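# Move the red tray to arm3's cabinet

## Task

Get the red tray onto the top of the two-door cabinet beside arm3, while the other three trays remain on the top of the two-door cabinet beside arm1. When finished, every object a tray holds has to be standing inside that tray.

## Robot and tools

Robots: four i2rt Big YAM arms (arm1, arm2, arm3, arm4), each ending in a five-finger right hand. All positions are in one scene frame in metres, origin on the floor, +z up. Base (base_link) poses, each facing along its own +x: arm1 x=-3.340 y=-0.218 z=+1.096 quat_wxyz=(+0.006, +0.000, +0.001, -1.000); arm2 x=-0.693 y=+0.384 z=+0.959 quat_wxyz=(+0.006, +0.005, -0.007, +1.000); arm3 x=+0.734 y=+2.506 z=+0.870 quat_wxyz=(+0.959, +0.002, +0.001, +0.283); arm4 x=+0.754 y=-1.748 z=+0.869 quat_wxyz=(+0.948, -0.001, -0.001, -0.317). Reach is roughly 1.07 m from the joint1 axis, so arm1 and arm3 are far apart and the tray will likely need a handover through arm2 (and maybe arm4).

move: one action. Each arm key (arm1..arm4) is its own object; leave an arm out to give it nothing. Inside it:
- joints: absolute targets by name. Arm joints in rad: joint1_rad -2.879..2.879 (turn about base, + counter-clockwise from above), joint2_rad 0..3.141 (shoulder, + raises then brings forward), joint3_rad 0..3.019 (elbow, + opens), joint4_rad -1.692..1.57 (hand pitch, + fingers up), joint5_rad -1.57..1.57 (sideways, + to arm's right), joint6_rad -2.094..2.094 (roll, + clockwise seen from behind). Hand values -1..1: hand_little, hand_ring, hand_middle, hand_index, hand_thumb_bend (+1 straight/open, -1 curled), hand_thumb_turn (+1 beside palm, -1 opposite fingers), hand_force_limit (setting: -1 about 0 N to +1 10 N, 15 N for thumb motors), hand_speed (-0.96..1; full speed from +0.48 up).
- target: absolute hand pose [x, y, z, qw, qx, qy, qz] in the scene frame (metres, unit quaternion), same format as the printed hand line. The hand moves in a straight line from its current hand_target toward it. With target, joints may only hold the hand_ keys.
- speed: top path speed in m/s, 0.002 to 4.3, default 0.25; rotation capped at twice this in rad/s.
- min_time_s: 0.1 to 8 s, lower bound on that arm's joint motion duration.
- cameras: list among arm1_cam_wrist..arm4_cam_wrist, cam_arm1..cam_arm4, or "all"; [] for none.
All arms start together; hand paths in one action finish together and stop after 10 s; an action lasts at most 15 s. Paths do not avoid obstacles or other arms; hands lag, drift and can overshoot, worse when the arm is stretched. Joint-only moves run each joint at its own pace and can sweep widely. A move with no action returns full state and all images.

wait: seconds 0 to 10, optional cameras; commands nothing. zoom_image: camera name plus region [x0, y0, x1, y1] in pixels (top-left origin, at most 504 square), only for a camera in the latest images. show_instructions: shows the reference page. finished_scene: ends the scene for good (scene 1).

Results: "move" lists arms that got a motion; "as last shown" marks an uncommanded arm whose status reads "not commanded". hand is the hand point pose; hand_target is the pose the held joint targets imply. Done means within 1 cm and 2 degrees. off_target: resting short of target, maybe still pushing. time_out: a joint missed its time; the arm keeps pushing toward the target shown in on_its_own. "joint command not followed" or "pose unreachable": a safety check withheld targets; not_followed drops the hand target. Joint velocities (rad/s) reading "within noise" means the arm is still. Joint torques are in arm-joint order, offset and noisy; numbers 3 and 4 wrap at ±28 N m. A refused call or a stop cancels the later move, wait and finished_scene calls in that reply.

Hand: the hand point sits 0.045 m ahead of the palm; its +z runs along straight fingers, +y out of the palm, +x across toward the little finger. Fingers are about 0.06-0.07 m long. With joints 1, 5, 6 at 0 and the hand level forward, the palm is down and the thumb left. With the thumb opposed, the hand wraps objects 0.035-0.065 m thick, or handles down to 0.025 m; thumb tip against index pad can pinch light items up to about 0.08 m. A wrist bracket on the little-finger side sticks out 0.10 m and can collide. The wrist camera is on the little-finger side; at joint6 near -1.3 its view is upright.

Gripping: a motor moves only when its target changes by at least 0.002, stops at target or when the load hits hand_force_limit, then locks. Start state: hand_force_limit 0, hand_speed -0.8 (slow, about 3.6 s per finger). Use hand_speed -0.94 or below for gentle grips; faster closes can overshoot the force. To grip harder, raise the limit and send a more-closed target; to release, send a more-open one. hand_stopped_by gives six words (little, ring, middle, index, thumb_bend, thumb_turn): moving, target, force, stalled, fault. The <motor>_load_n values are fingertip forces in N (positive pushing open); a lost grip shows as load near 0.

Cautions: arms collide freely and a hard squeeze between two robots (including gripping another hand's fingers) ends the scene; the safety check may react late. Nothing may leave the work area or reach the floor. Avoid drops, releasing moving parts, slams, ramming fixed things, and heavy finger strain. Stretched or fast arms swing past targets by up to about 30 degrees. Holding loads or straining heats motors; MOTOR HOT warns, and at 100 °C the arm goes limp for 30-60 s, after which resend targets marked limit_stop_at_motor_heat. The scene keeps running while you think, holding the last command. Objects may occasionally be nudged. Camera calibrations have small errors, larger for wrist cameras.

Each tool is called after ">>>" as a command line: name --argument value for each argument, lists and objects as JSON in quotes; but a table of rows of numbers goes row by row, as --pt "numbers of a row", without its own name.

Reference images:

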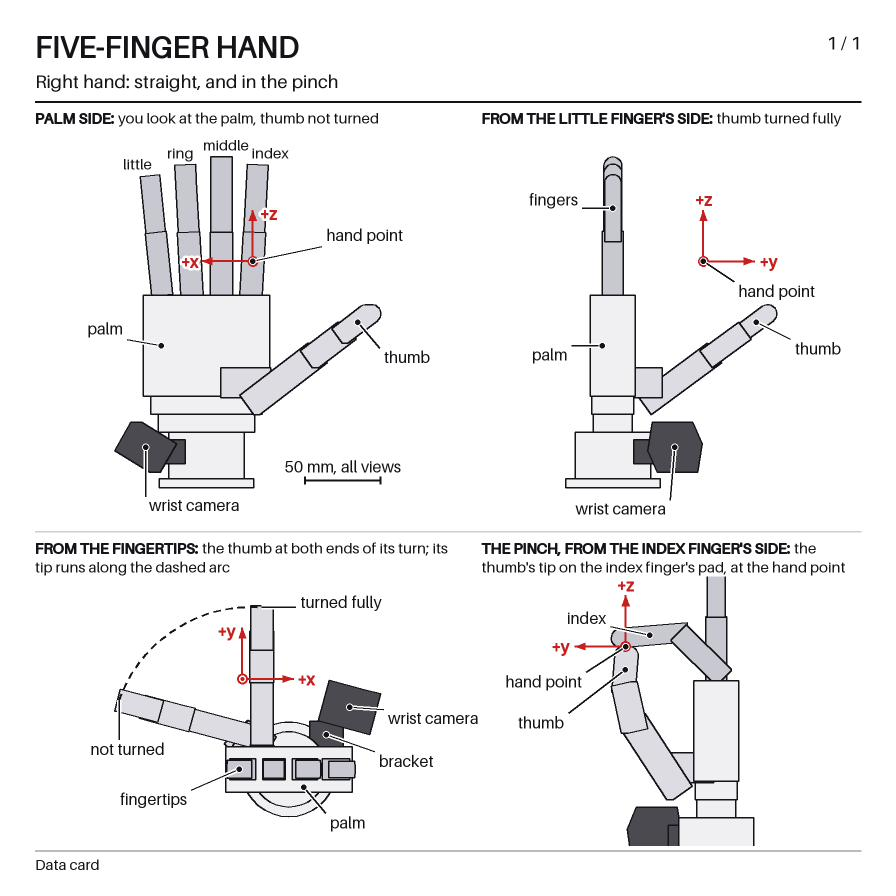

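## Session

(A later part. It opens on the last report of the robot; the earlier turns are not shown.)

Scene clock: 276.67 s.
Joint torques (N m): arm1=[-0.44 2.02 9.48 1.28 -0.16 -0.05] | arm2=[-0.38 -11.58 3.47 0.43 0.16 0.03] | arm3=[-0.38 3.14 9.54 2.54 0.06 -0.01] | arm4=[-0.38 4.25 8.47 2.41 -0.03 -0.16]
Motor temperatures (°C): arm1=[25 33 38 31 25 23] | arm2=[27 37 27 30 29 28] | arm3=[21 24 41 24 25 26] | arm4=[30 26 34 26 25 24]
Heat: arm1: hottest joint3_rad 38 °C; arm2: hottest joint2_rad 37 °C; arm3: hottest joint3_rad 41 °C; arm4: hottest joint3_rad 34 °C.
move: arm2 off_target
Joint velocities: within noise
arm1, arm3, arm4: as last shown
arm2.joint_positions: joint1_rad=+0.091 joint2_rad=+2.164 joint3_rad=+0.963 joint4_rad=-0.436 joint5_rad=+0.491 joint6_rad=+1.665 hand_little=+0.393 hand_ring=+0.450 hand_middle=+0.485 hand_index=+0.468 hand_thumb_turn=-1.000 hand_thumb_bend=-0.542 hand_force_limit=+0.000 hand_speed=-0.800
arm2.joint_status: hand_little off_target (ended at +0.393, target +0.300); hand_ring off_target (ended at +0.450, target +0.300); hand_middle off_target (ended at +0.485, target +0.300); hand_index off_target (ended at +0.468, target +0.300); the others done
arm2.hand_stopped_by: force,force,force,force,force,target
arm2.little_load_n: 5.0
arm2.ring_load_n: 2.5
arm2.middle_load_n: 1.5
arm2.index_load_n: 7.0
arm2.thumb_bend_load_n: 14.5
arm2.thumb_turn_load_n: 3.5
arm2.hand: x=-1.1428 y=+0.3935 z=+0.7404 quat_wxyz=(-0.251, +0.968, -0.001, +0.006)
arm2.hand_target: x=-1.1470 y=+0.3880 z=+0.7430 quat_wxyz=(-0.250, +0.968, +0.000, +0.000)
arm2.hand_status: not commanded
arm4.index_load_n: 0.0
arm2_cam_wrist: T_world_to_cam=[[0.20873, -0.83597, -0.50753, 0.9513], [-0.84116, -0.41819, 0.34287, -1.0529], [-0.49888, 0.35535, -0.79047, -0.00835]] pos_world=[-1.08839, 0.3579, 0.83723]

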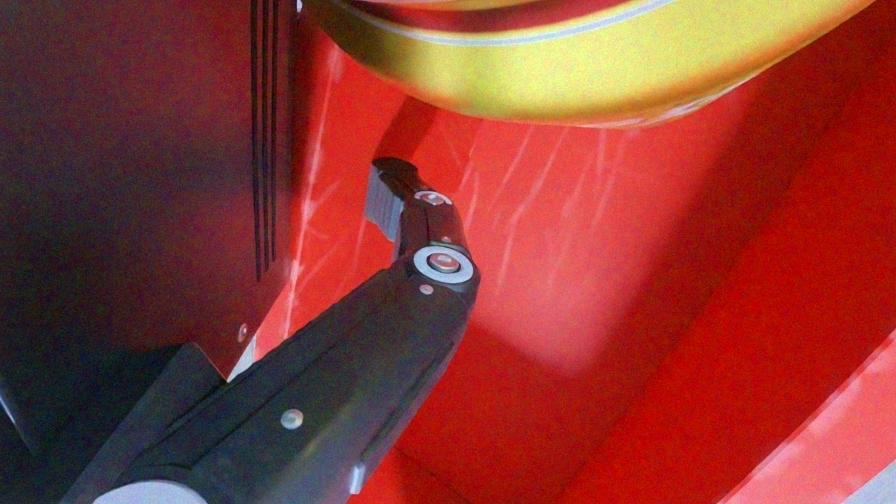

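>>> move --arm2 '{"target": [-1.147, 0.388, 0.785, -0.2504, 0.9681, 0, 0], "speed": 0.04}' --cameras '["arm2_cam_wrist", "cam_arm2"]'

>>> zoom_image --camera "cam_arm2" --region '[410, 210, 490, 270]'

Scene clock: 279.50 s.
Joint torques (N m): arm1=[-0.21 2.55 9.61 1.33 -0.14 -0.07] | arm2=[-0.5 -13.92 3.54 -0.38 0.32 -0.01] | arm3=[-0.38 3.08 9.55 2.55 0.06 -0.01] | arm4=[-0.38 4.19 8.47 2.44 -0.02 -0.15]
Motor temperatures (°C): arm1=[25 33 38 31 25 23] | arm2=[27 37 27 30 29 28] | arm3=[21 24 41 24 25 26] | arm4=[30 26 34 26 25 24]
Heat: arm1: hottest joint3_rad 38 °C; arm2: hottest joint2_rad 37 °C; arm3: hottest joint3_rad 41 °C; arm4: hottest joint3_rad 34 °C.
move: arm2 off_target
Joint velocities: within noise
arm1.joint_positions: joint1_rad=+0.610 joint2_rad=+0.622 joint3_rad=+1.456 joint4_rad=-1.538 joint5_rad=-0.079 joint6_rad=-1.278 hand_little=+1.000 hand_ring=+1.000 hand_middle=+1.000 hand_index=+1.000 hand_thumb_turn=+1.000 hand_thumb_bend=+1.000 hand_force_limit=+0.000 hand_speed=-0.800
arm1.joint_status: not commanded
arm1.hand_stopped_by: target,target,target,target,target,target
arm1.little_load_n: 0.0
arm1.ring_load_n: 0.0
arm1.middle_load_n: 0.0
arm1.index_load_n: 0.0
arm1.thumb_bend_load_n: 0.0
arm1.thumb_turn_load_n: 0.0
arm1.hand: x=-3.5121 y=-0.3007 z=+1.5736 quat_wxyz=(+0.360, +0.165, -0.892, +0.216)
arm1.hand_target: x=-3.5114 y=-0.3002 z=+1.5803 quat_wxyz=(+0.368, +0.165, -0.888, +0.220)
arm1.hand_status: not commanded
arm2.joint_positions: joint1_rad=+0.091 joint2_rad=+2.090 joint3_rad=+0.950 joint4_rad=-0.507 joint5_rad=+0.487 joint6_rad=+1.667 hand_little=+0.393 hand_ring=+0.450 hand_middle=+0.485 hand_index=+0.468 hand_thumb_turn=-1.000 hand_thumb_bend=-0.542 hand_force_limit=+0.000 hand_speed=-0.800
arm2.joint_status: not commanded
arm2.hand_stopped_by: force,force,force,force,force,target
arm2.little_load_n: 4.0
arm2.ring_load_n: 2.0
arm2.middle_load_n: 1.0
arm2.index_load_n: 7.0
arm2.thumb_bend_load_n: 15.0
arm2.thumb_turn_load_n: 3.0
arm2.hand: x=-1.1403 y=+0.3925 z=+0.7680 quat_wxyz=(-0.250, +0.968, -0.001, +0.011)
arm2.hand_target: x=-1.1470 y=+0.3881 z=+0.7844 quat_wxyz=(-0.250, +0.968, +0.000, +0.000)
arm2.hand_status: off_target (0.019 m and 1.3 deg from the pose sent, 0.045 m and 0.8 deg at the start)
arm3.joint_positions: joint1_rad=-0.727 joint2_rad=+0.638 joint3_rad=+1.433 joint4_rad=-1.230 joint5_rad=+0.234 joint6_rad=-1.441 hand_little=+1.000 hand_ring=+1.000 hand_middle=+1.000 hand_index=+1.000 hand_thumb_turn=+1.000 hand_thumb_bend=+1.000 hand_force_limit=+0.000 hand_speed=-0.800
arm3.joint_status: not commanded
arm3.hand_stopped_by: target,target,target,target,target,target
arm3.little_load_n: 0.0
arm3.ring_load_n: 0.0
arm3.middle_load_n: 0.0
arm3.index_load_n: 0.0
arm3.thumb_bend_load_n: 0.0
arm3.thumb_turn_load_n: 0.0
arm3.hand: x=+0.9536 y=+2.3696 z=+1.4117 quat_wxyz=(+0.104, +0.821, -0.181, +0.532)
arm3.hand_target: x=+0.9521 y=+2.3698 z=+1.4227 quat_wxyz=(+0.103, +0.814, -0.181, +0.543)
arm3.hand_status: not commanded
arm4.joint_positions: joint1_rad=+0.769 joint2_rad=+0.539 joint3_rad=+1.400 joint4_rad=-1.171 joint5_rad=+0.218 joint6_rad=-0.906 hand_little=+1.000 hand_ring=+1.000 hand_middle=+1.000 hand_index=+1.000 hand_thumb_turn=+1.000 hand_thumb_bend=+1.000 hand_force_limit=+0.000 hand_speed=-0.800
arm4.joint_status: not commanded
arm4.hand_stopped_by: target,target,target,target,target,target
arm4.little_load_n: 0.0
arm4.ring_load_n: -0.5
arm4.middle_load_n: 0.0
arm4.index_load_n: -0.5
arm4.thumb_bend_load_n: 0.0
arm4.thumb_turn_load_n: 0.0
arm4.hand: x=+0.9674 y=-1.7907 z=+1.4049 quat_wxyz=(-0.143, +0.757, -0.275, +0.575)
arm4.hand_target: x=+0.9657 y=-1.7909 z=+1.4150 quat_wxyz=(-0.148, +0.750, -0.274, +0.584)
arm4.hand_status: not commanded
arm2_cam_wrist: T_world_to_cam=[[0.21167, -0.83811, -0.50276, 0.96439], [-0.84516, -0.41531, 0.3365, -1.06138], [-0.49082, 0.35368, -0.79624, 0.0293]] pos_world=[-1.08679, 0.3571, 0.86533]

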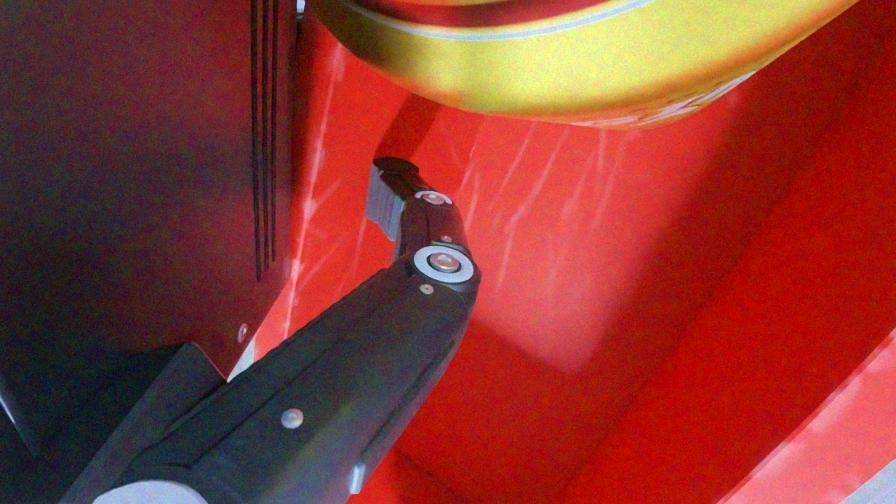

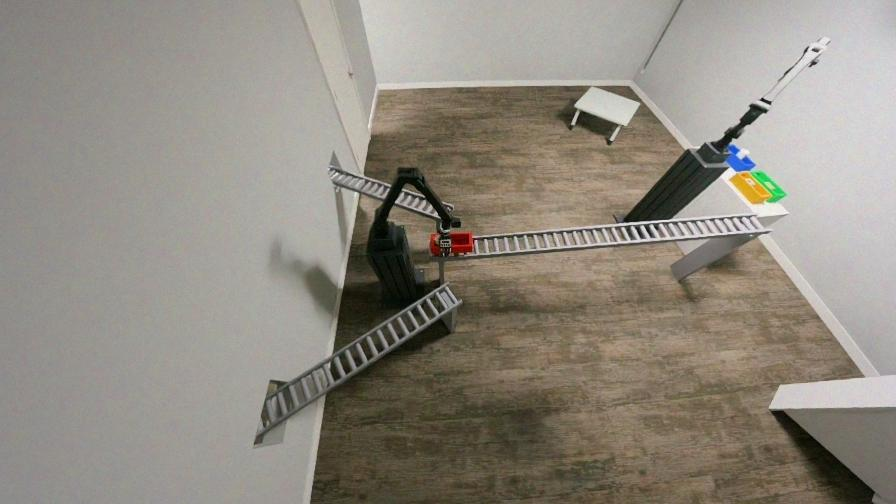

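Scaled by 6.300 from the camera's image (finer frame: 1280x720).

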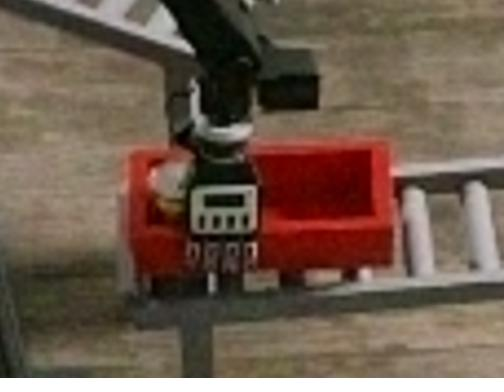

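>>> move --arm2 '{"target": [-1.14, 0.39, 0.90, -0.2504, 0.9681, 0, 0], "speed": 0.08}' --cameras '["arm2_cam_wrist", "cam_arm2"]'

>>> zoom_image --camera "cam_arm2" --region '[400, 190, 500, 290]'

Scene clock: 293.07 s.
Joint torques (N m): arm1=[-1.14 2.26 9.54 1.28 -0.14 -0.04] | arm2=[-1.08 -12.28 6.63 -0.35 0.33 -0.12] | arm3=[-0.38 3.14 9.52 2.55 0.06 -0.01] | arm4=[-0.56 4.19 8.47 2.45 -0.04 -0.14]
Motor temperatures (°C): arm1=[25 33 38 31 25 23] | arm2=[27 38 26 30 29 28] | arm3=[21 24 41 24 25 26] | arm4=[30 25 34 26 25 24]
Heat: arm1: hottest joint3_rad 38 °C; arm2: hottest joint2_rad 38 °C; arm3: hottest joint3_rad 41 °C; arm4: hottest joint3_rad 34 °C.
move: arm2 off_target
Joint velocities: within noise
arm1, arm3, arm4: as last shown
arm2.joint_positions: joint1_rad=+0.091 joint2_rad=+1.803 joint3_rad=+0.932 joint4_rad=-0.788 joint5_rad=+0.487 joint6_rad=+1.669 hand_little=+0.393 hand_ring=+0.450 hand_middle=+0.485 hand_index=+0.468 hand_thumb_turn=-1.000 hand_thumb_bend=-0.542 hand_force_limit=+0.000 hand_speed=-0.800
arm2.joint_status: not commanded
arm2.hand_stopped_by: force,force,force,force,force,target
arm2.little_load_n: 4.0
arm2.ring_load_n: 2.0
arm2.middle_load_n: 1.0
arm2.index_load_n: 7.0
arm2.thumb_bend_load_n: 15.0
arm2.thumb_turn_load_n: 3.0
arm2.hand: x=-1.1289 y=+0.3918 z=+0.8805 quat_wxyz=(-0.250, +0.968, +0.000, +0.017)
arm2.hand_target: x=-1.1398 y=+0.3901 z=+0.8995 quat_wxyz=(-0.250, +0.968, +0.000, +0.000)
arm2.hand_status: off_target (0.022 m and 1.9 deg from the pose sent, 0.132 m and 1.3 deg at the start)
arm4.ring_load_n: 0.0
arm4.index_load_n: 0.0
arm2_cam_wrist: T_world_to_cam=[[0.21581, -0.83801, -0.50116, 1.02133], [-0.84967, -0.41407, 0.3265, -1.08671], [-0.48113, 0.35536, -0.80139, 0.1396]] pos_world=[-1.07659, 0.3563, 0.97854]

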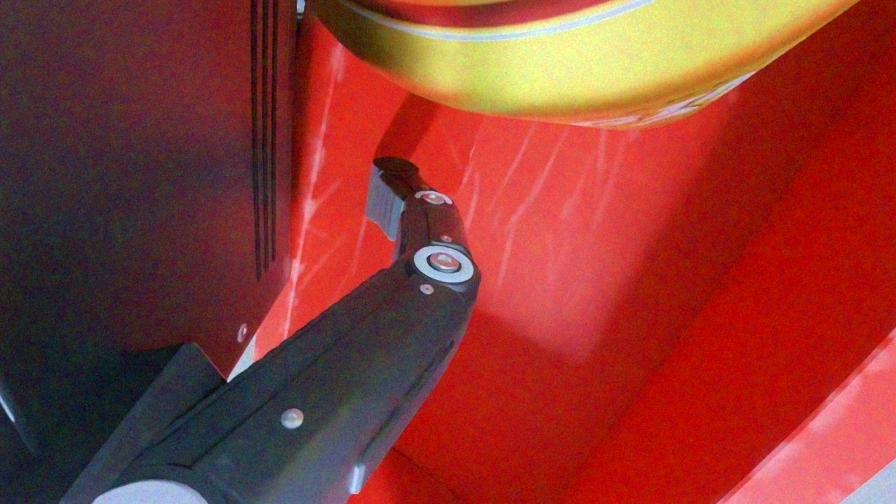

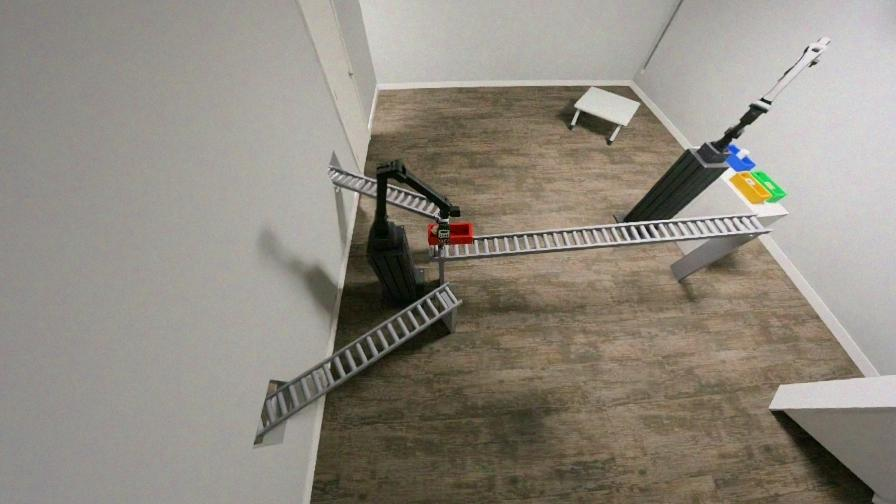

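Scaled by 5.040 from the camera's image (finer frame: 1280x720).

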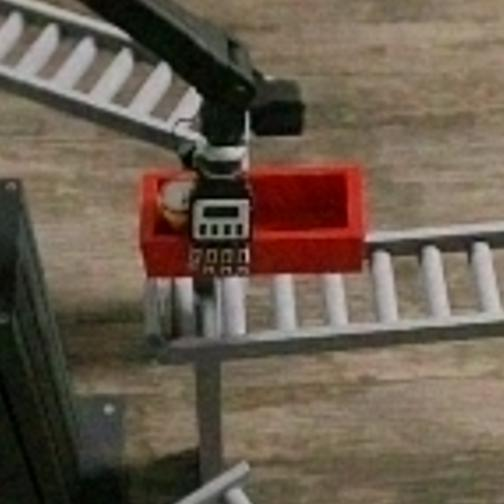

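>>> move --arm2 '{"target": [-1.07, 0.61, 0.91, -0.2483, 0.9598, 0.1263, -0.0327], "speed": 0.12}'

>>> move --arm2 '{"target": [-0.998, 0.836, 0.90, -0.2419, 0.9351, 0.2505, -0.0648], "speed": 0.12}' --cameras '["arm2_cam_wrist", "cam_arm2"]'

>>> zoom_image --camera "cam_arm2" --region '[360, 220, 490, 350]'

Scene clock: 297.57 s.
Joint torques (N m): arm1=[-0.38 2.32 9.43 1.32 -0.15 -0.02] | arm2=[-1.79 -11.11 6.61 1.73 0.19 -0.18] | arm3=[-0.38 3.14 9.52 2.52 0.06 -0.01] | arm4=[-0.44 4.07 8.47 2.44 -0.02 -0.15]
Motor temperatures (°C): arm1=[25 33 38 31 25 23] | arm2=[27 38 26 30 29 28] | arm3=[21 24 41 24 25 26] | arm4=[30 25 34 26 25 24]
Heat: arm1: hottest joint3_rad 38 °C; arm2: hottest joint2_rad 38 °C; arm3: hottest joint3_rad 41 °C; arm4: hottest joint3_rad 34 °C.
move: arm2 off_target
Joint velocities: within noise
arm1, arm3, arm4: as last shown
arm2.joint_positions: joint1_rad=-0.504 joint2_rad=+1.679 joint3_rad=+0.768 joint4_rad=-0.368 joint5_rad=+0.342 joint6_rad=+0.734 hand_little=+0.393 hand_ring=+0.450 hand_middle=+0.485 hand_index=+0.468 hand_thumb_turn=-1.000 hand_thumb_bend=-0.542 hand_force_limit=+0.000 hand_speed=-0.800
arm2.joint_status: not commanded
arm2.hand_stopped_by: force,force,force,force,force,target
arm2.little_load_n: 4.0
arm2.ring_load_n: 2.0
arm2.middle_load_n: 1.0
arm2.index_load_n: 7.5
arm2.thumb_bend_load_n: 15.0
arm2.thumb_turn_load_n: 3.0
arm2.hand: x=-1.0568 y=+0.5982 z=+0.8902 quat_wxyz=(-0.228, +0.965, +0.130, -0.010)
arm2.hand_target: x=-1.0696 y=+0.6099 z=+0.9100 quat_wxyz=(-0.249, +0.960, +0.126, -0.032)
arm2.hand_status: off_target (0.027 m and 3.6 deg from the pose sent, 0.228 m and 15.6 deg at the start)
arm4.ring_load_n: -0.5
pictures: none

Scene clock: 300.33 s.
Joint torques (N m): arm1=[-0.67 2.32 9.57 1.33 -0.14 -0.05] | arm2=[-1.67 -12.51 10.8 0.9 -0.14 -0.15] | arm3=[-0.38 3.14 9.54 2.55 0.06 -0.01] | arm4=[-0.26 4.13 8.49 2.44 -0.02 -0.15]
Motor temperatures (°C): arm1=[25 33 38 31 25 23] | arm2=[27 38 27 30 29 28] | arm3=[21 24 41 24 25 26] | arm4=[30 25 34 26 25 24]
Heat: arm1: hottest joint3_rad 38 °C; arm2: hottest joint2_rad 38 °C; arm3: hottest joint3_rad 41 °C; arm4: hottest joint3_rad 34 °C.
move: arm2 off_target
Joint velocities: within noise
arm1, arm3, arm4: as last shown
arm1.index_load_n: -0.5
arm2.joint_positions: joint1_rad=-1.011 joint2_rad=+1.892 joint3_rad=+1.026 joint4_rad=-0.276 joint5_rad=+0.010 joint6_rad=+0.024 hand_little=+0.393 hand_ring=+0.450 hand_middle=+0.485 hand_index=+0.468 hand_thumb_turn=-1.000 hand_thumb_bend=-0.542 hand_force_limit=+0.000 hand_speed=-0.800
arm2.joint_status: not commanded
arm2.hand_stopped_by: force,force,force,force,force,target
arm2.little_load_n: 4.5
arm2.ring_load_n: 2.0
arm2.middle_load_n: 1.0
arm2.index_load_n: 7.0
arm2.thumb_bend_load_n: 15.0
arm2.thumb_turn_load_n: 3.0
arm2.hand: x=-0.9847 y=+0.8055 z=+0.8761 quat_wxyz=(-0.213, +0.943, +0.251, -0.058)
arm2.hand_target: x=-0.9972 y=+0.8347 z=+0.9010 quat_wxyz=(-0.242, +0.935, +0.250, -0.065)
arm2.hand_status: off_target (0.041 m and 3.5 deg from the pose sent, 0.245 m and 15.7 deg at the start)
arm4.ring_load_n: 0.0
arm2_cam_wrist: T_world_to_cam=[[0.60883, -0.64886, -0.4564, 1.52999], [-0.52492, -0.76087, 0.38149, -0.24044], [-0.59479, 0.00731, -0.80384, 0.22901]] pos_world=[-0.9215, 0.80813, 0.9741]

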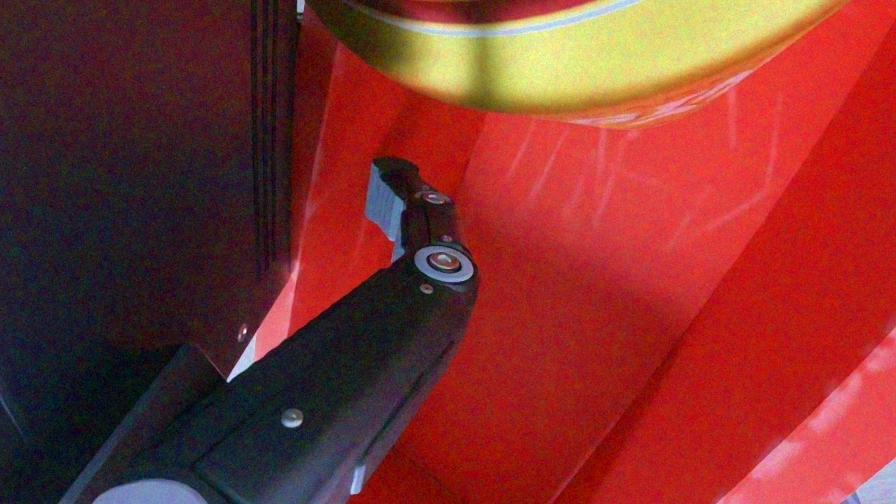

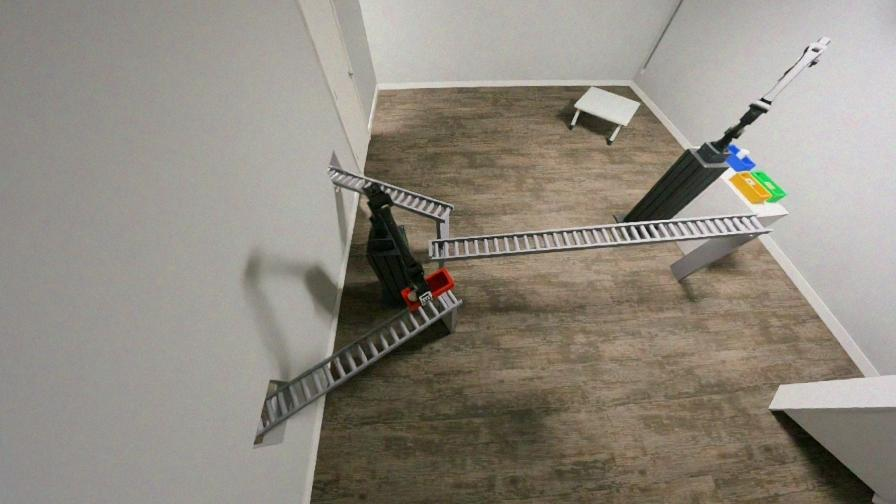

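Scaled by 3.877 from the camera's image (finer frame: 1280x720).

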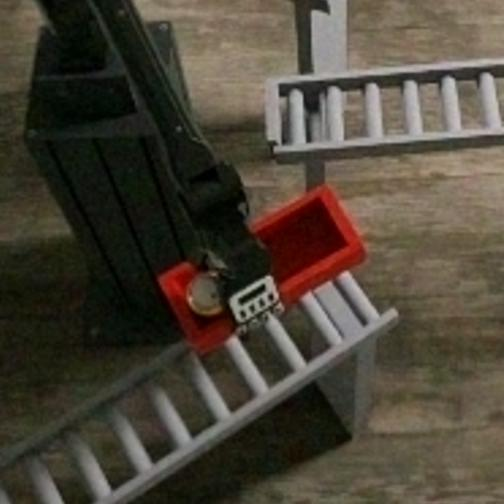

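>>> move --arm2 '{"target": [-0.990, 0.872, 0.845, -0.2703, 0.9273, 0.2485, -0.0724], "speed": 0.06}' --cameras '["arm2_cam_wrist", "cam_arm2"]'

>>> zoom_image --camera "cam_arm2" --region '[385, 240, 475, 330]'

Scene clock: 313.93 s.
Joint torques (N m): arm1=[-0.5 2.14 9.54 1.29 -0.13 -0.06] | arm2=[-2.2 -13.51 9.92 2.37 -0.18 -0.16] | arm3=[-0.44 3.08 9.54 2.55 0.06 -0.01] | arm4=[-0.56 4.01 8.47 2.44 -0.02 -0.15]
Motor temperatures (°C): arm1=[25 32 38 31 25 23] | arm2=[27 38 28 30 29 28] | arm3=[21 24 41 24 24 26] | arm4=[30 25 34 26 25 24]
Heat: arm1: hottest joint3_rad 38 °C; arm2: hottest joint2_rad 38 °C; arm3: hottest joint3_rad 41 °C; arm4: hottest joint3_rad 34 °C.
move: arm2 off_target
Joint velocities: within noise
arm1, arm3, arm4: as last shown
arm1.index_load_n: 0.0
arm2.joint_positions: joint1_rad=-1.054 joint2_rad=+2.035 joint3_rad=+1.043 joint4_rad=-0.125 joint5_rad=-0.014 joint6_rad=-0.019 hand_little=+0.393 hand_ring=+0.450 hand_middle=+0.485 hand_index=+0.468 hand_thumb_turn=-1.000 hand_thumb_bend=-0.542 hand_force_limit=+0.000 hand_speed=-0.800
arm2.joint_status: not commanded
arm2.hand_stopped_by: force,force,force,force,force,target
arm2.little_load_n: 4.5
arm2.ring_load_n: 2.5
arm2.middle_load_n: 1.0
arm2.index_load_n: 7.0
arm2.thumb_bend_load_n: 15.0
arm2.thumb_turn_load_n: 3.0
arm2.hand: x=-0.9753 y=+0.8292 z=+0.8200 quat_wxyz=(-0.225, +0.939, +0.253, -0.064)
arm2.hand_target: x=-0.9886 y=+0.8700 z=+0.8472 quat_wxyz=(-0.270, +0.927, +0.248, -0.072)
arm2.hand_status: off_target (0.052 m and 5.5 deg from the pose sent, 0.074 m and 7.0 deg at the start)
arm2_cam_wrist: T_world_to_cam=[[0.60518, -0.63505, -0.48007, 1.51845], [-0.51424, -0.77219, 0.37321, -0.16958], [-0.60771, 0.02101, -0.79388, 0.15722]] pos_world=[-0.9106, 0.83004, 0.91706]

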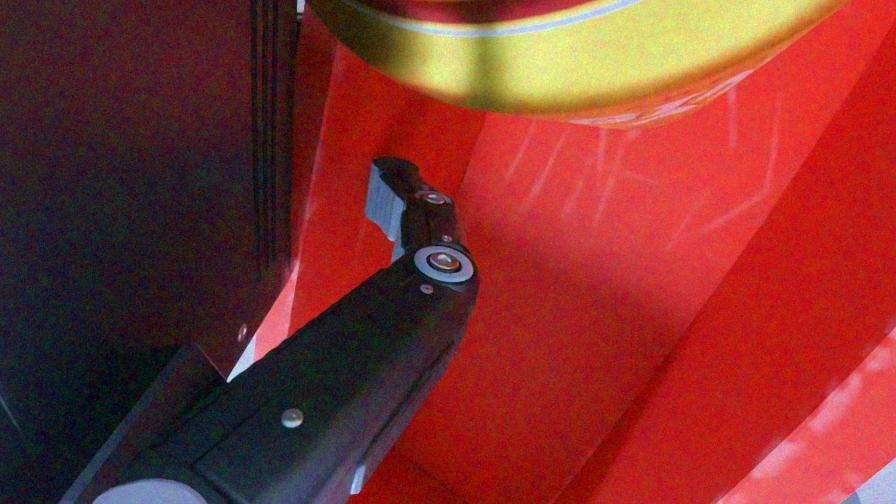

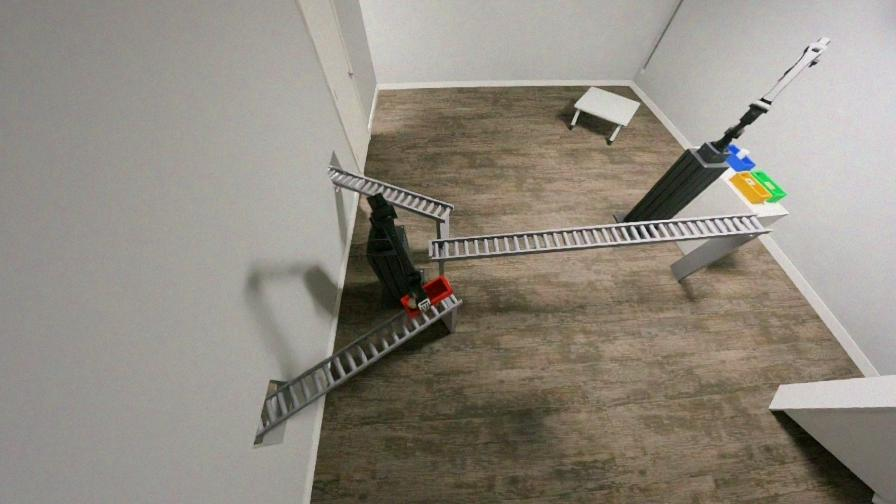

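Scaled by 5.600 from the camera's image (finer frame: 1280x720).

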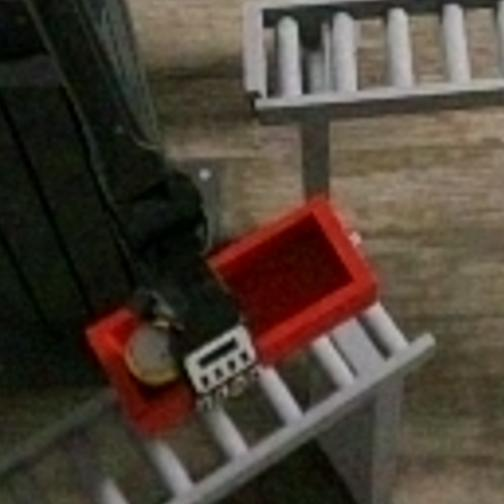

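>>> move --arm2 '{"target": [-1.000, 0.890, 0.817, -0.2703, 0.9273, 0.2485, -0.0724], "speed": 0.06}' --cameras '["arm2_cam_wrist", "cam_arm2"]'

>>> zoom_image --camera "cam_arm2" --region '[385, 250, 475, 340]'

Scene clock: 324.03 s.
Joint torques (N m): arm1=[-0.32 2.26 9.61 1.28 -0.17 -0.04] | arm2=[-2.14 -14.51 9.5 2.25 -0.18 -0.15] | arm3=[-0.44 3.14 9.54 2.54 0.06 -0.02] | arm4=[-0.44 4.19 8.49 2.44 -0.03 -0.15]
Motor temperatures (°C): arm1=[25 32 38 31 25 23] | arm2=[27 39 29 30 29 28] | arm3=[21 24 41 24 24 26] | arm4=[30 25 34 26 25 24]
Heat: arm1: hottest joint3_rad 38 °C; arm2: hottest joint2_rad 39 °C; arm3: hottest joint3_rad 41 °C; arm4: hottest joint3_rad 34 °C.
move: arm2 off_target
Joint velocities: within noise
arm1, arm3, arm4: as last shown
arm2.joint_positions: joint1_rad=-1.054 joint2_rad=+2.130 joint3_rad=+1.113 joint4_rad=-0.099 joint5_rad=-0.014 joint6_rad=-0.019 hand_little=+0.393 hand_ring=+0.450 hand_middle=+0.485 hand_index=+0.468 hand_thumb_turn=-1.000 hand_thumb_bend=-0.542 hand_force_limit=+0.000 hand_speed=-0.800
arm2.joint_status: not commanded
arm2.hand_stopped_by: force,force,force,force,force,target
arm2.little_load_n: 4.5
arm2.ring_load_n: 2.0
arm2.middle_load_n: 1.0
arm2.index_load_n: 7.0
arm2.thumb_bend_load_n: 15.0
arm2.thumb_turn_load_n: 3.0
arm2.hand: x=-0.9855 y=+0.8475 z=+0.7921 quat_wxyz=(-0.225, +0.939, +0.253, -0.064)
arm2.hand_target: x=-0.9987 y=+0.8881 z=+0.8192 quat_wxyz=(-0.270, +0.927, +0.248, -0.072)
arm2.hand_status: off_target (0.051 m and 5.4 deg from the pose sent, 0.066 m and 5.5 deg at the start)
arm3.thumb_bend_load_n: -0.5
arm4.ring_load_n: -0.5
arm4.middle_load_n: -0.5
arm2_cam_wrist: T_world_to_cam=[[0.60521, -0.6343, -0.48103, 1.52298], [-0.51375, -0.77279, 0.37264, -0.14872], [-0.60811, 0.0216, -0.79356, 0.12732]] pos_world=[-0.9207, 0.84834, 0.88906]

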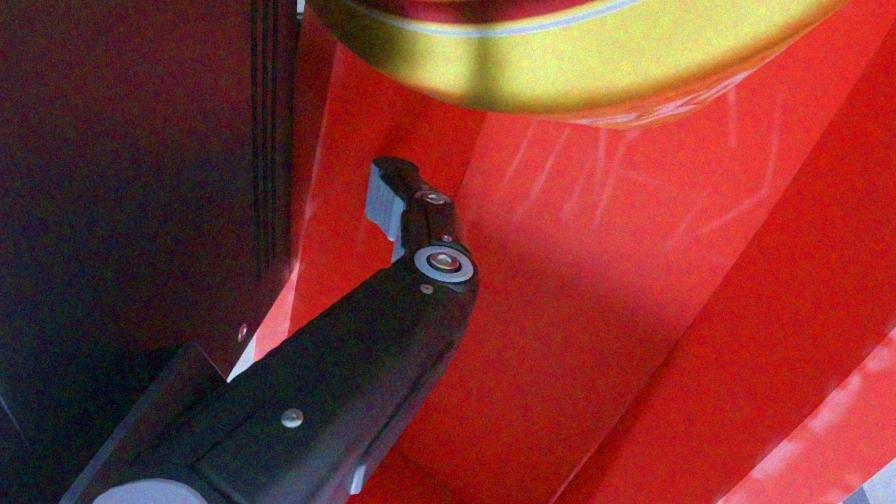

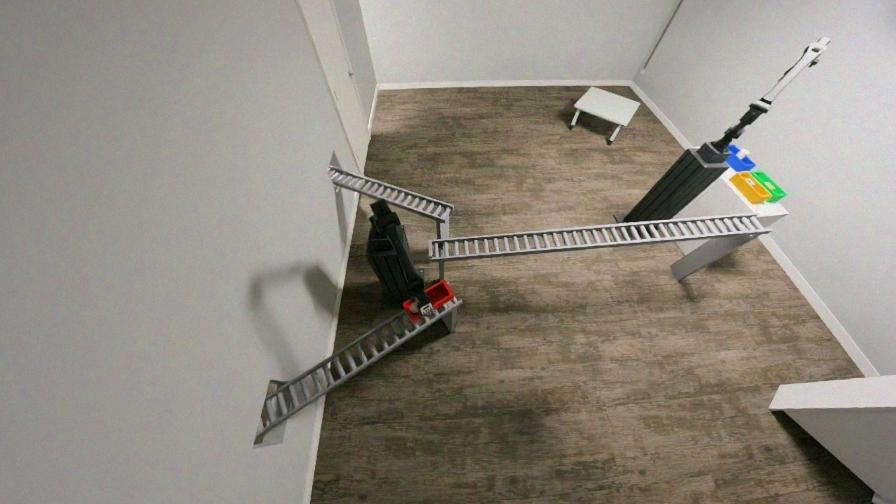

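Scaled by 5.600 from the camera's image (finer frame: 1280x720).

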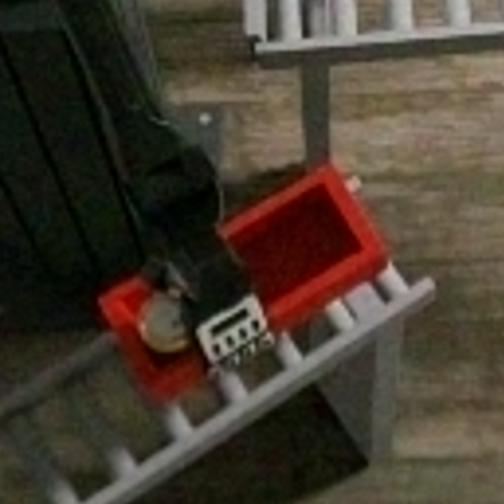

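>>> zoom_image --camera "cam_arm2" --region '[395, 275, 470, 335]'

Scaled by 6.720 from the camera's image (finer frame: 1280x720).

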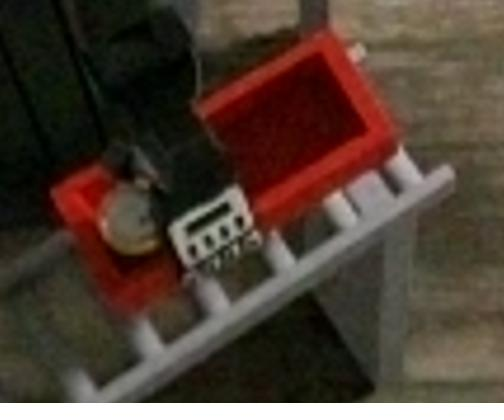

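>>> move --arm2 '{"target": [-0.984, 0.921, 0.805, -0.2905, 0.9212, 0.2468, -0.0778], "speed": 0.06}' --cameras '["arm2_cam_wrist", "cam_arm2"]'

>>> zoom_image --camera "cam_arm2" --region '[395, 275, 470, 335]'

Scene clock: 338.57 s.
Joint torques (N m): arm1=[-0.85 2.49 9.52 1.31 -0.14 -0.06] | arm2=[-1.85 -14.68 9.62 2.41 -0.21 -0.16] | arm3=[-0.38 3.14 9.52 2.55 0.06 -0.01] | arm4=[-0.44 4.07 8.46 2.41 -0.03 -0.15]
Motor temperatures (°C): arm1=[25 32 38 31 25 23] | arm2=[27 39 31 30 28 28] | arm3=[21 24 41 24 24 26] | arm4=[30 25 34 26 25 24]
Heat: arm1: hottest joint3_rad 38 °C; arm2: hottest joint2_rad 39 °C; arm3: hottest joint3_rad 41 °C; arm4: hottest joint3_rad 34 °C.
move: arm2 off_target
Joint velocities: within noise
arm1, arm3, arm4: as last shown
arm2.joint_positions: joint1_rad=-1.109 joint2_rad=+2.177 joint3_rad=+1.145 joint4_rad=-0.043 joint5_rad=-0.044 joint6_rad=-0.061 hand_little=+0.393 hand_ring=+0.450 hand_middle=+0.485 hand_index=+0.468 hand_thumb_turn=-1.000 hand_thumb_bend=-0.542 hand_force_limit=+0.000 hand_speed=-0.800
arm2.joint_status: not commanded
arm2.hand_stopped_by: force,force,force,force,force,target
arm2.little_load_n: 4.5
arm2.ring_load_n: 2.0
arm2.middle_load_n: 1.0
arm2.index_load_n: 7.0
arm2.thumb_bend_load_n: 14.5
arm2.thumb_turn_load_n: 3.0
arm2.hand: x=-0.9700 y=+0.8772 z=+0.7796 quat_wxyz=(-0.244, +0.935, +0.249, -0.071)
arm2.hand_target: x=-0.9827 y=+0.9189 z=+0.8074 quat_wxyz=(-0.291, +0.921, +0.247, -0.077)
arm2.hand_status: off_target (0.053 m and 5.6 deg from the pose sent, 0.075 m and 7.9 deg at the start)
arm3.thumb_bend_load_n: 0.0
arm4.ring_load_n: 0.0
arm4.middle_load_n: 0.5
arm2_cam_wrist: T_world_to_cam=[[0.59011, -0.62026, -0.51677, 1.52738], [-0.5075, -0.78282, 0.36005, -0.08851], [-0.62786, 0.04979, -0.77673, 0.06918]] pos_world=[-0.90281, 0.87464, 0.87491]

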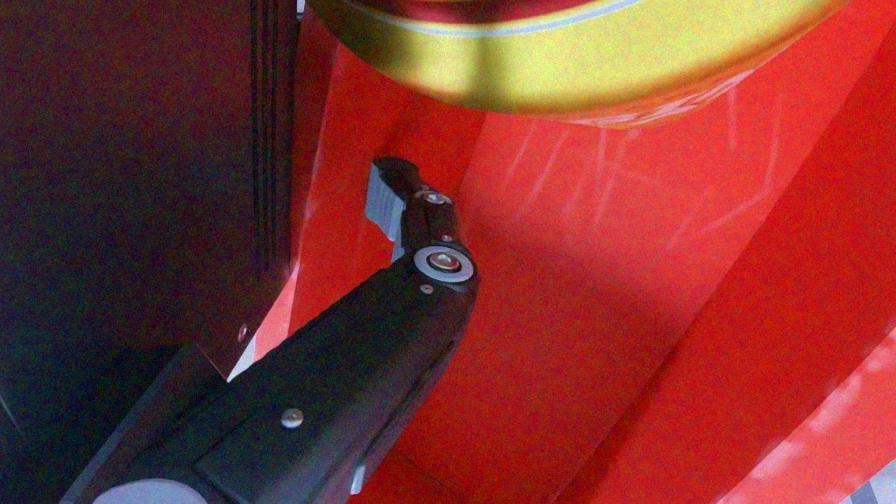

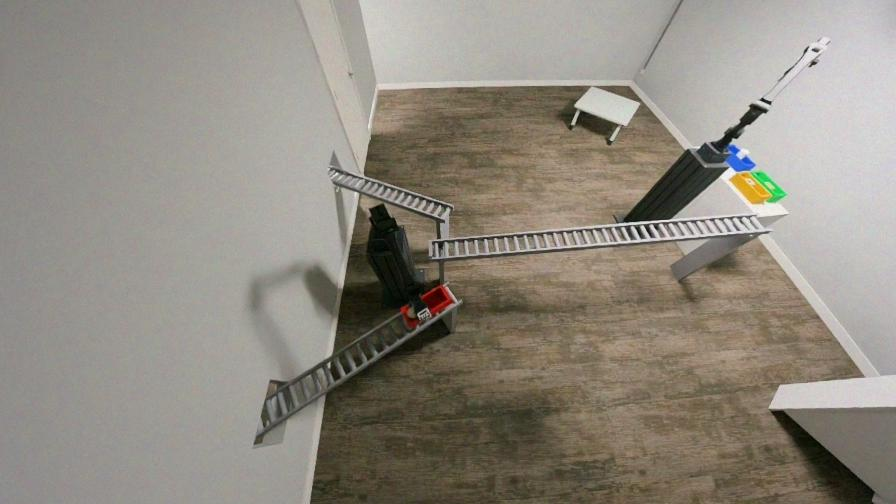

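Scaled by 6.720 from the camera's image (finer frame: 1280x720).

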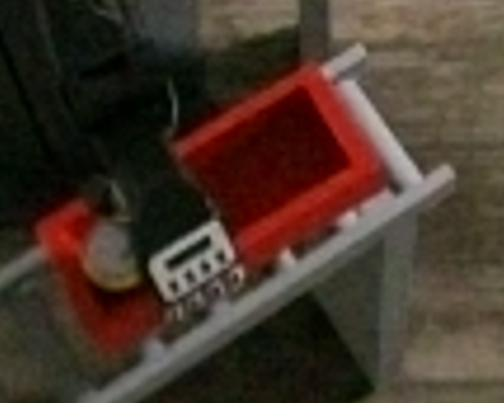

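>>> move --arm2 '{"target": [-0.983, 0.918, 0.785, -0.2894, 0.9179, 0.2589, -0.0816], "speed": 0.05}' --cameras '["arm2_cam_wrist", "cam_arm2"]'

>>> zoom_image --camera "cam_arm2" --region '[395, 275, 470, 335]'

Scene clock: 346.47 s.
Joint torques (N m): arm1=[-0.73 2.2 9.46 1.33 -0.17 -0.05] | arm2=[-2.08 -15.27 8.94 2.39 -0.24 -0.16] | arm3=[-0.32 3.14 9.52 2.52 0.06 -0.01] | arm4=[-0.56 4.19 8.44 2.48 -0.03 -0.15]
Motor temperatures (°C): arm1=[25 32 38 31 25 23] | arm2=[27 38 32 30 28 28] | arm3=[21 24 41 24 24 26] | arm4=[30 25 34 26 25 24]
Heat: arm1: hottest joint3_rad 38 °C; arm2: hottest joint2_rad 38 °C; arm3: hottest joint3_rad 41 °C; arm4: hottest joint3_rad 34 °C.
move: arm2 off_target
Joint velocities: within noise
arm1, arm3, arm4: as last shown
arm2.joint_positions: joint1_rad=-1.109 joint2_rad=+2.223 joint3_rad=+1.148 joint4_rad=-0.002 joint5_rad=-0.060 joint6_rad=-0.085 hand_little=+0.393 hand_ring=+0.450 hand_middle=+0.485 hand_index=+0.468 hand_thumb_turn=-1.000 hand_thumb_bend=-0.542 hand_force_limit=+0.000 hand_speed=-0.800
arm2.joint_status: not commanded
arm2.hand_stopped_by: force,force,force,force,force,target
arm2.little_load_n: 4.0
arm2.ring_load_n: 2.0
arm2.middle_load_n: 1.0
arm2.index_load_n: 6.5
arm2.thumb_bend_load_n: 15.0
arm2.thumb_turn_load_n: 3.0
arm2.hand: x=-0.9702 y=+0.8738 z=+0.7586 quat_wxyz=(-0.243, +0.931, +0.262, -0.075)
arm2.hand_target: x=-0.9817 y=+0.9160 z=+0.7871 quat_wxyz=(-0.289, +0.918, +0.259, -0.081)
arm2.hand_status: off_target (0.053 m and 5.6 deg from the pose sent, 0.043 m and 5.8 deg at the start)
arm4.middle_load_n: 0.0
arm2_cam_wrist: T_world_to_cam=[[0.60655, -0.60409, -0.51688, 1.51644], [-0.48465, -0.79631, 0.36194, -0.05117], [-0.63025, 0.03097, -0.77578, 0.06634]] pos_world=[-0.90278, 0.87327, 0.85381]

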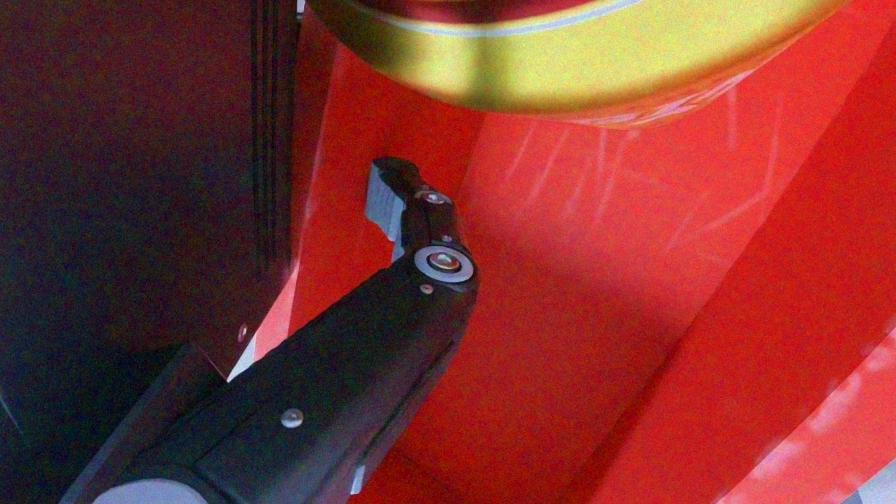

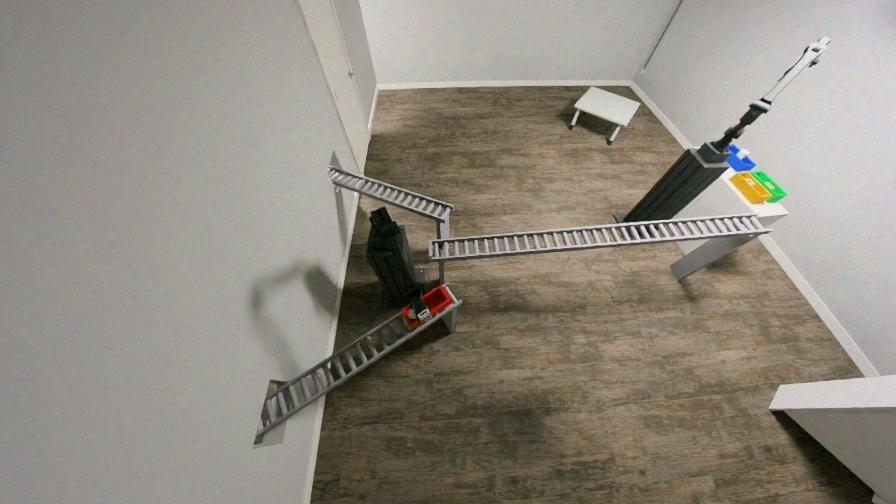

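Scaled by 6.720 from the camera's image (finer frame: 1280x720).

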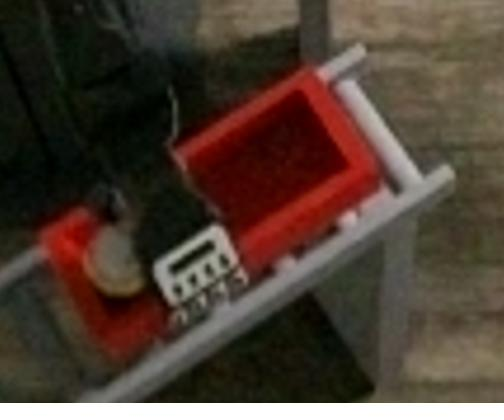

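>>> move --arm2 '{"target": [-0.983, 0.918, 0.770, -0.2894, 0.9179, 0.2589, -0.0816], "speed": 0.04}' --cameras '["cam_arm2"]'

>>> zoom_image --camera "cam_arm2" --region '[395, 275, 470, 335]'

Scene clock: 350.37 s.
Joint torques (N m): arm1=[-0.67 2.14 9.65 1.29 -0.13 -0.05] | arm2=[-2.08 -15.44 8.72 2.4 -0.24 -0.15] | arm3=[-0.32 3.14 9.54 2.54 0.06 -0.01] | arm4=[-0.44 4.07 8.46 2.43 -0.02 -0.16]
Motor temperatures (°C): arm1=[25 32 38 31 25 23] | arm2=[27 39 32 30 28 28] | arm3=[21 24 41 24 24 26] | arm4=[30 25 34 26 25 24]
Heat: arm1: hottest joint3_rad 38 °C; arm2: hottest joint2_rad 39 °C; arm3: hottest joint3_rad 41 °C; arm4: hottest joint3_rad 34 °C.
move: arm2 off_target
Joint velocities: within noise
arm1.joint_positions: joint1_rad=+0.610 joint2_rad=+0.622 joint3_rad=+1.456 joint4_rad=-1.538 joint5_rad=-0.079 joint6_rad=-1.278 hand_little=+1.000 hand_ring=+1.000 hand_middle=+1.000 hand_index=+1.000 hand_thumb_turn=+1.000 hand_thumb_bend=+1.000 hand_force_limit=+0.000 hand_speed=-0.800
arm1.joint_status: not commanded
arm1.hand_stopped_by: target,target,target,target,target,target
arm1.little_load_n: 0.0
arm1.ring_load_n: 0.0
arm1.middle_load_n: 0.0
arm1.index_load_n: 0.0
arm1.thumb_bend_load_n: 0.0
arm1.thumb_turn_load_n: 0.0
arm1.hand: x=-3.5121 y=-0.3007 z=+1.5736 quat_wxyz=(+0.360, +0.165, -0.892, +0.216)
arm1.hand_target: x=-3.5114 y=-0.3002 z=+1.5803 quat_wxyz=(+0.368, +0.165, -0.888, +0.220)
arm1.hand_status: not commanded
arm2.joint_positions: joint1_rad=-1.109 joint2_rad=+2.255 joint3_rad=+1.156 joint4_rad=+0.025 joint5_rad=-0.060 joint6_rad=-0.085 hand_little=+0.393 hand_ring=+0.450 hand_middle=+0.485 hand_index=+0.468 hand_thumb_turn=-1.000 hand_thumb_bend=-0.542 hand_force_limit=+0.000 hand_speed=-0.800
arm2.joint_status: not commanded
arm2.hand_stopped_by: force,force,force,force,force,target
arm2.little_load_n: 4.5
arm2.ring_load_n: 2.0
arm2.middle_load_n: 1.0
arm2.index_load_n: 7.0
arm2.thumb_bend_load_n: 15.0
arm2.thumb_turn_load_n: 2.5
arm2.hand: x=-0.9707 y=+0.8747 z=+0.7454 quat_wxyz=(-0.244, +0.931, +0.262, -0.076)
arm2.hand_target: x=-0.9818 y=+0.9161 z=+0.7721 quat_wxyz=(-0.289, +0.918, +0.259, -0.081)
arm2.hand_status: off_target (0.051 m and 5.5 deg from the pose sent, 0.047 m and 5.6 deg at the start)
arm3.joint_positions: joint1_rad=-0.727 joint2_rad=+0.638 joint3_rad=+1.433 joint4_rad=-1.230 joint5_rad=+0.234 joint6_rad=-1.441 hand_little=+1.000 hand_ring=+1.000 hand_middle=+1.000 hand_index=+1.000 hand_thumb_turn=+1.000 hand_thumb_bend=+1.000 hand_force_limit=+0.000 hand_speed=-0.800
arm3.joint_status: not commanded
arm3.hand_stopped_by: target,target,target,target,target,target
arm3.little_load_n: 0.0
arm3.ring_load_n: 0.0
arm3.middle_load_n: 0.0
arm3.index_load_n: 0.0
arm3.thumb_bend_load_n: 0.0
arm3.thumb_turn_load_n: 0.0
arm3.hand: x=+0.9536 y=+2.3696 z=+1.4117 quat_wxyz=(+0.104, +0.821, -0.181, +0.532)
arm3.hand_target: x=+0.9521 y=+2.3698 z=+1.4227 quat_wxyz=(+0.103, +0.814, -0.181, +0.543)
arm3.hand_status: not commanded
arm4.joint_positions: joint1_rad=+0.769 joint2_rad=+0.539 joint3_rad=+1.400 joint4_rad=-1.171 joint5_rad=+0.218 joint6_rad=-0.906 hand_little=+1.000 hand_ring=+1.000 hand_middle=+1.000 hand_index=+1.000 hand_thumb_turn=+1.000 hand_thumb_bend=+1.000 hand_force_limit=+0.000 hand_speed=-0.800
arm4.joint_status: not commanded
arm4.hand_stopped_by: target,target,target,target,target,target
arm4.little_load_n: 0.0
arm4.ring_load_n: 0.0
arm4.middle_load_n: 0.0
arm4.index_load_n: 0.0
arm4.thumb_bend_load_n: 0.0
arm4.thumb_turn_load_n: 0.0
arm4.hand: x=+0.9674 y=-1.7907 z=+1.4049 quat_wxyz=(-0.143, +0.757, -0.275, +0.575)
arm4.hand_target: x=+0.9657 y=-1.7909 z=+1.4150 quat_wxyz=(-0.148, +0.750, -0.274, +0.584)
arm4.hand_status: not commanded

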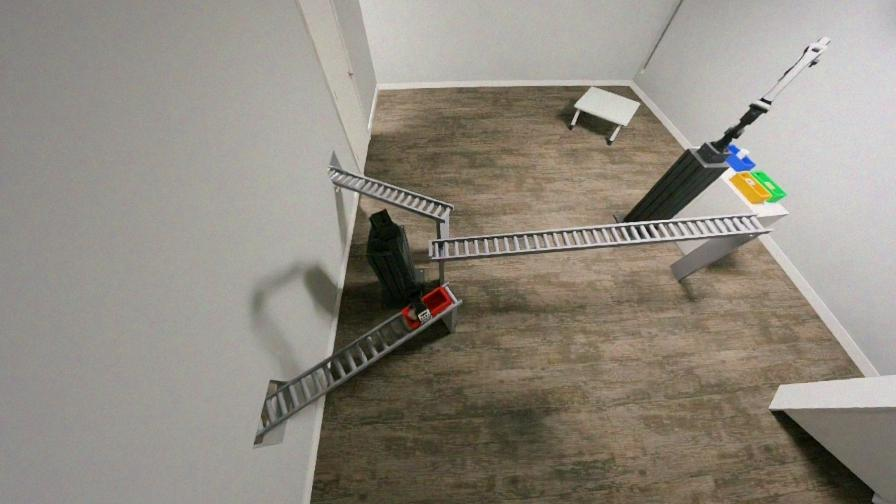

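Scaled by 6.720 from the camera's image (finer frame: 1280x720).

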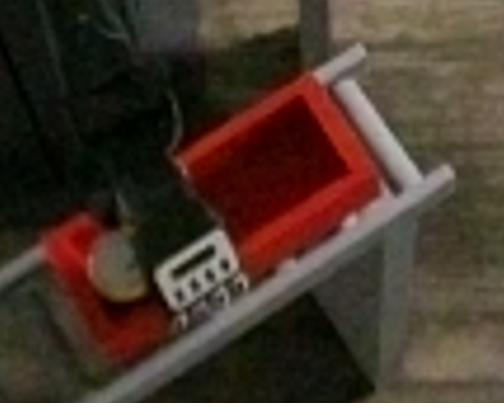

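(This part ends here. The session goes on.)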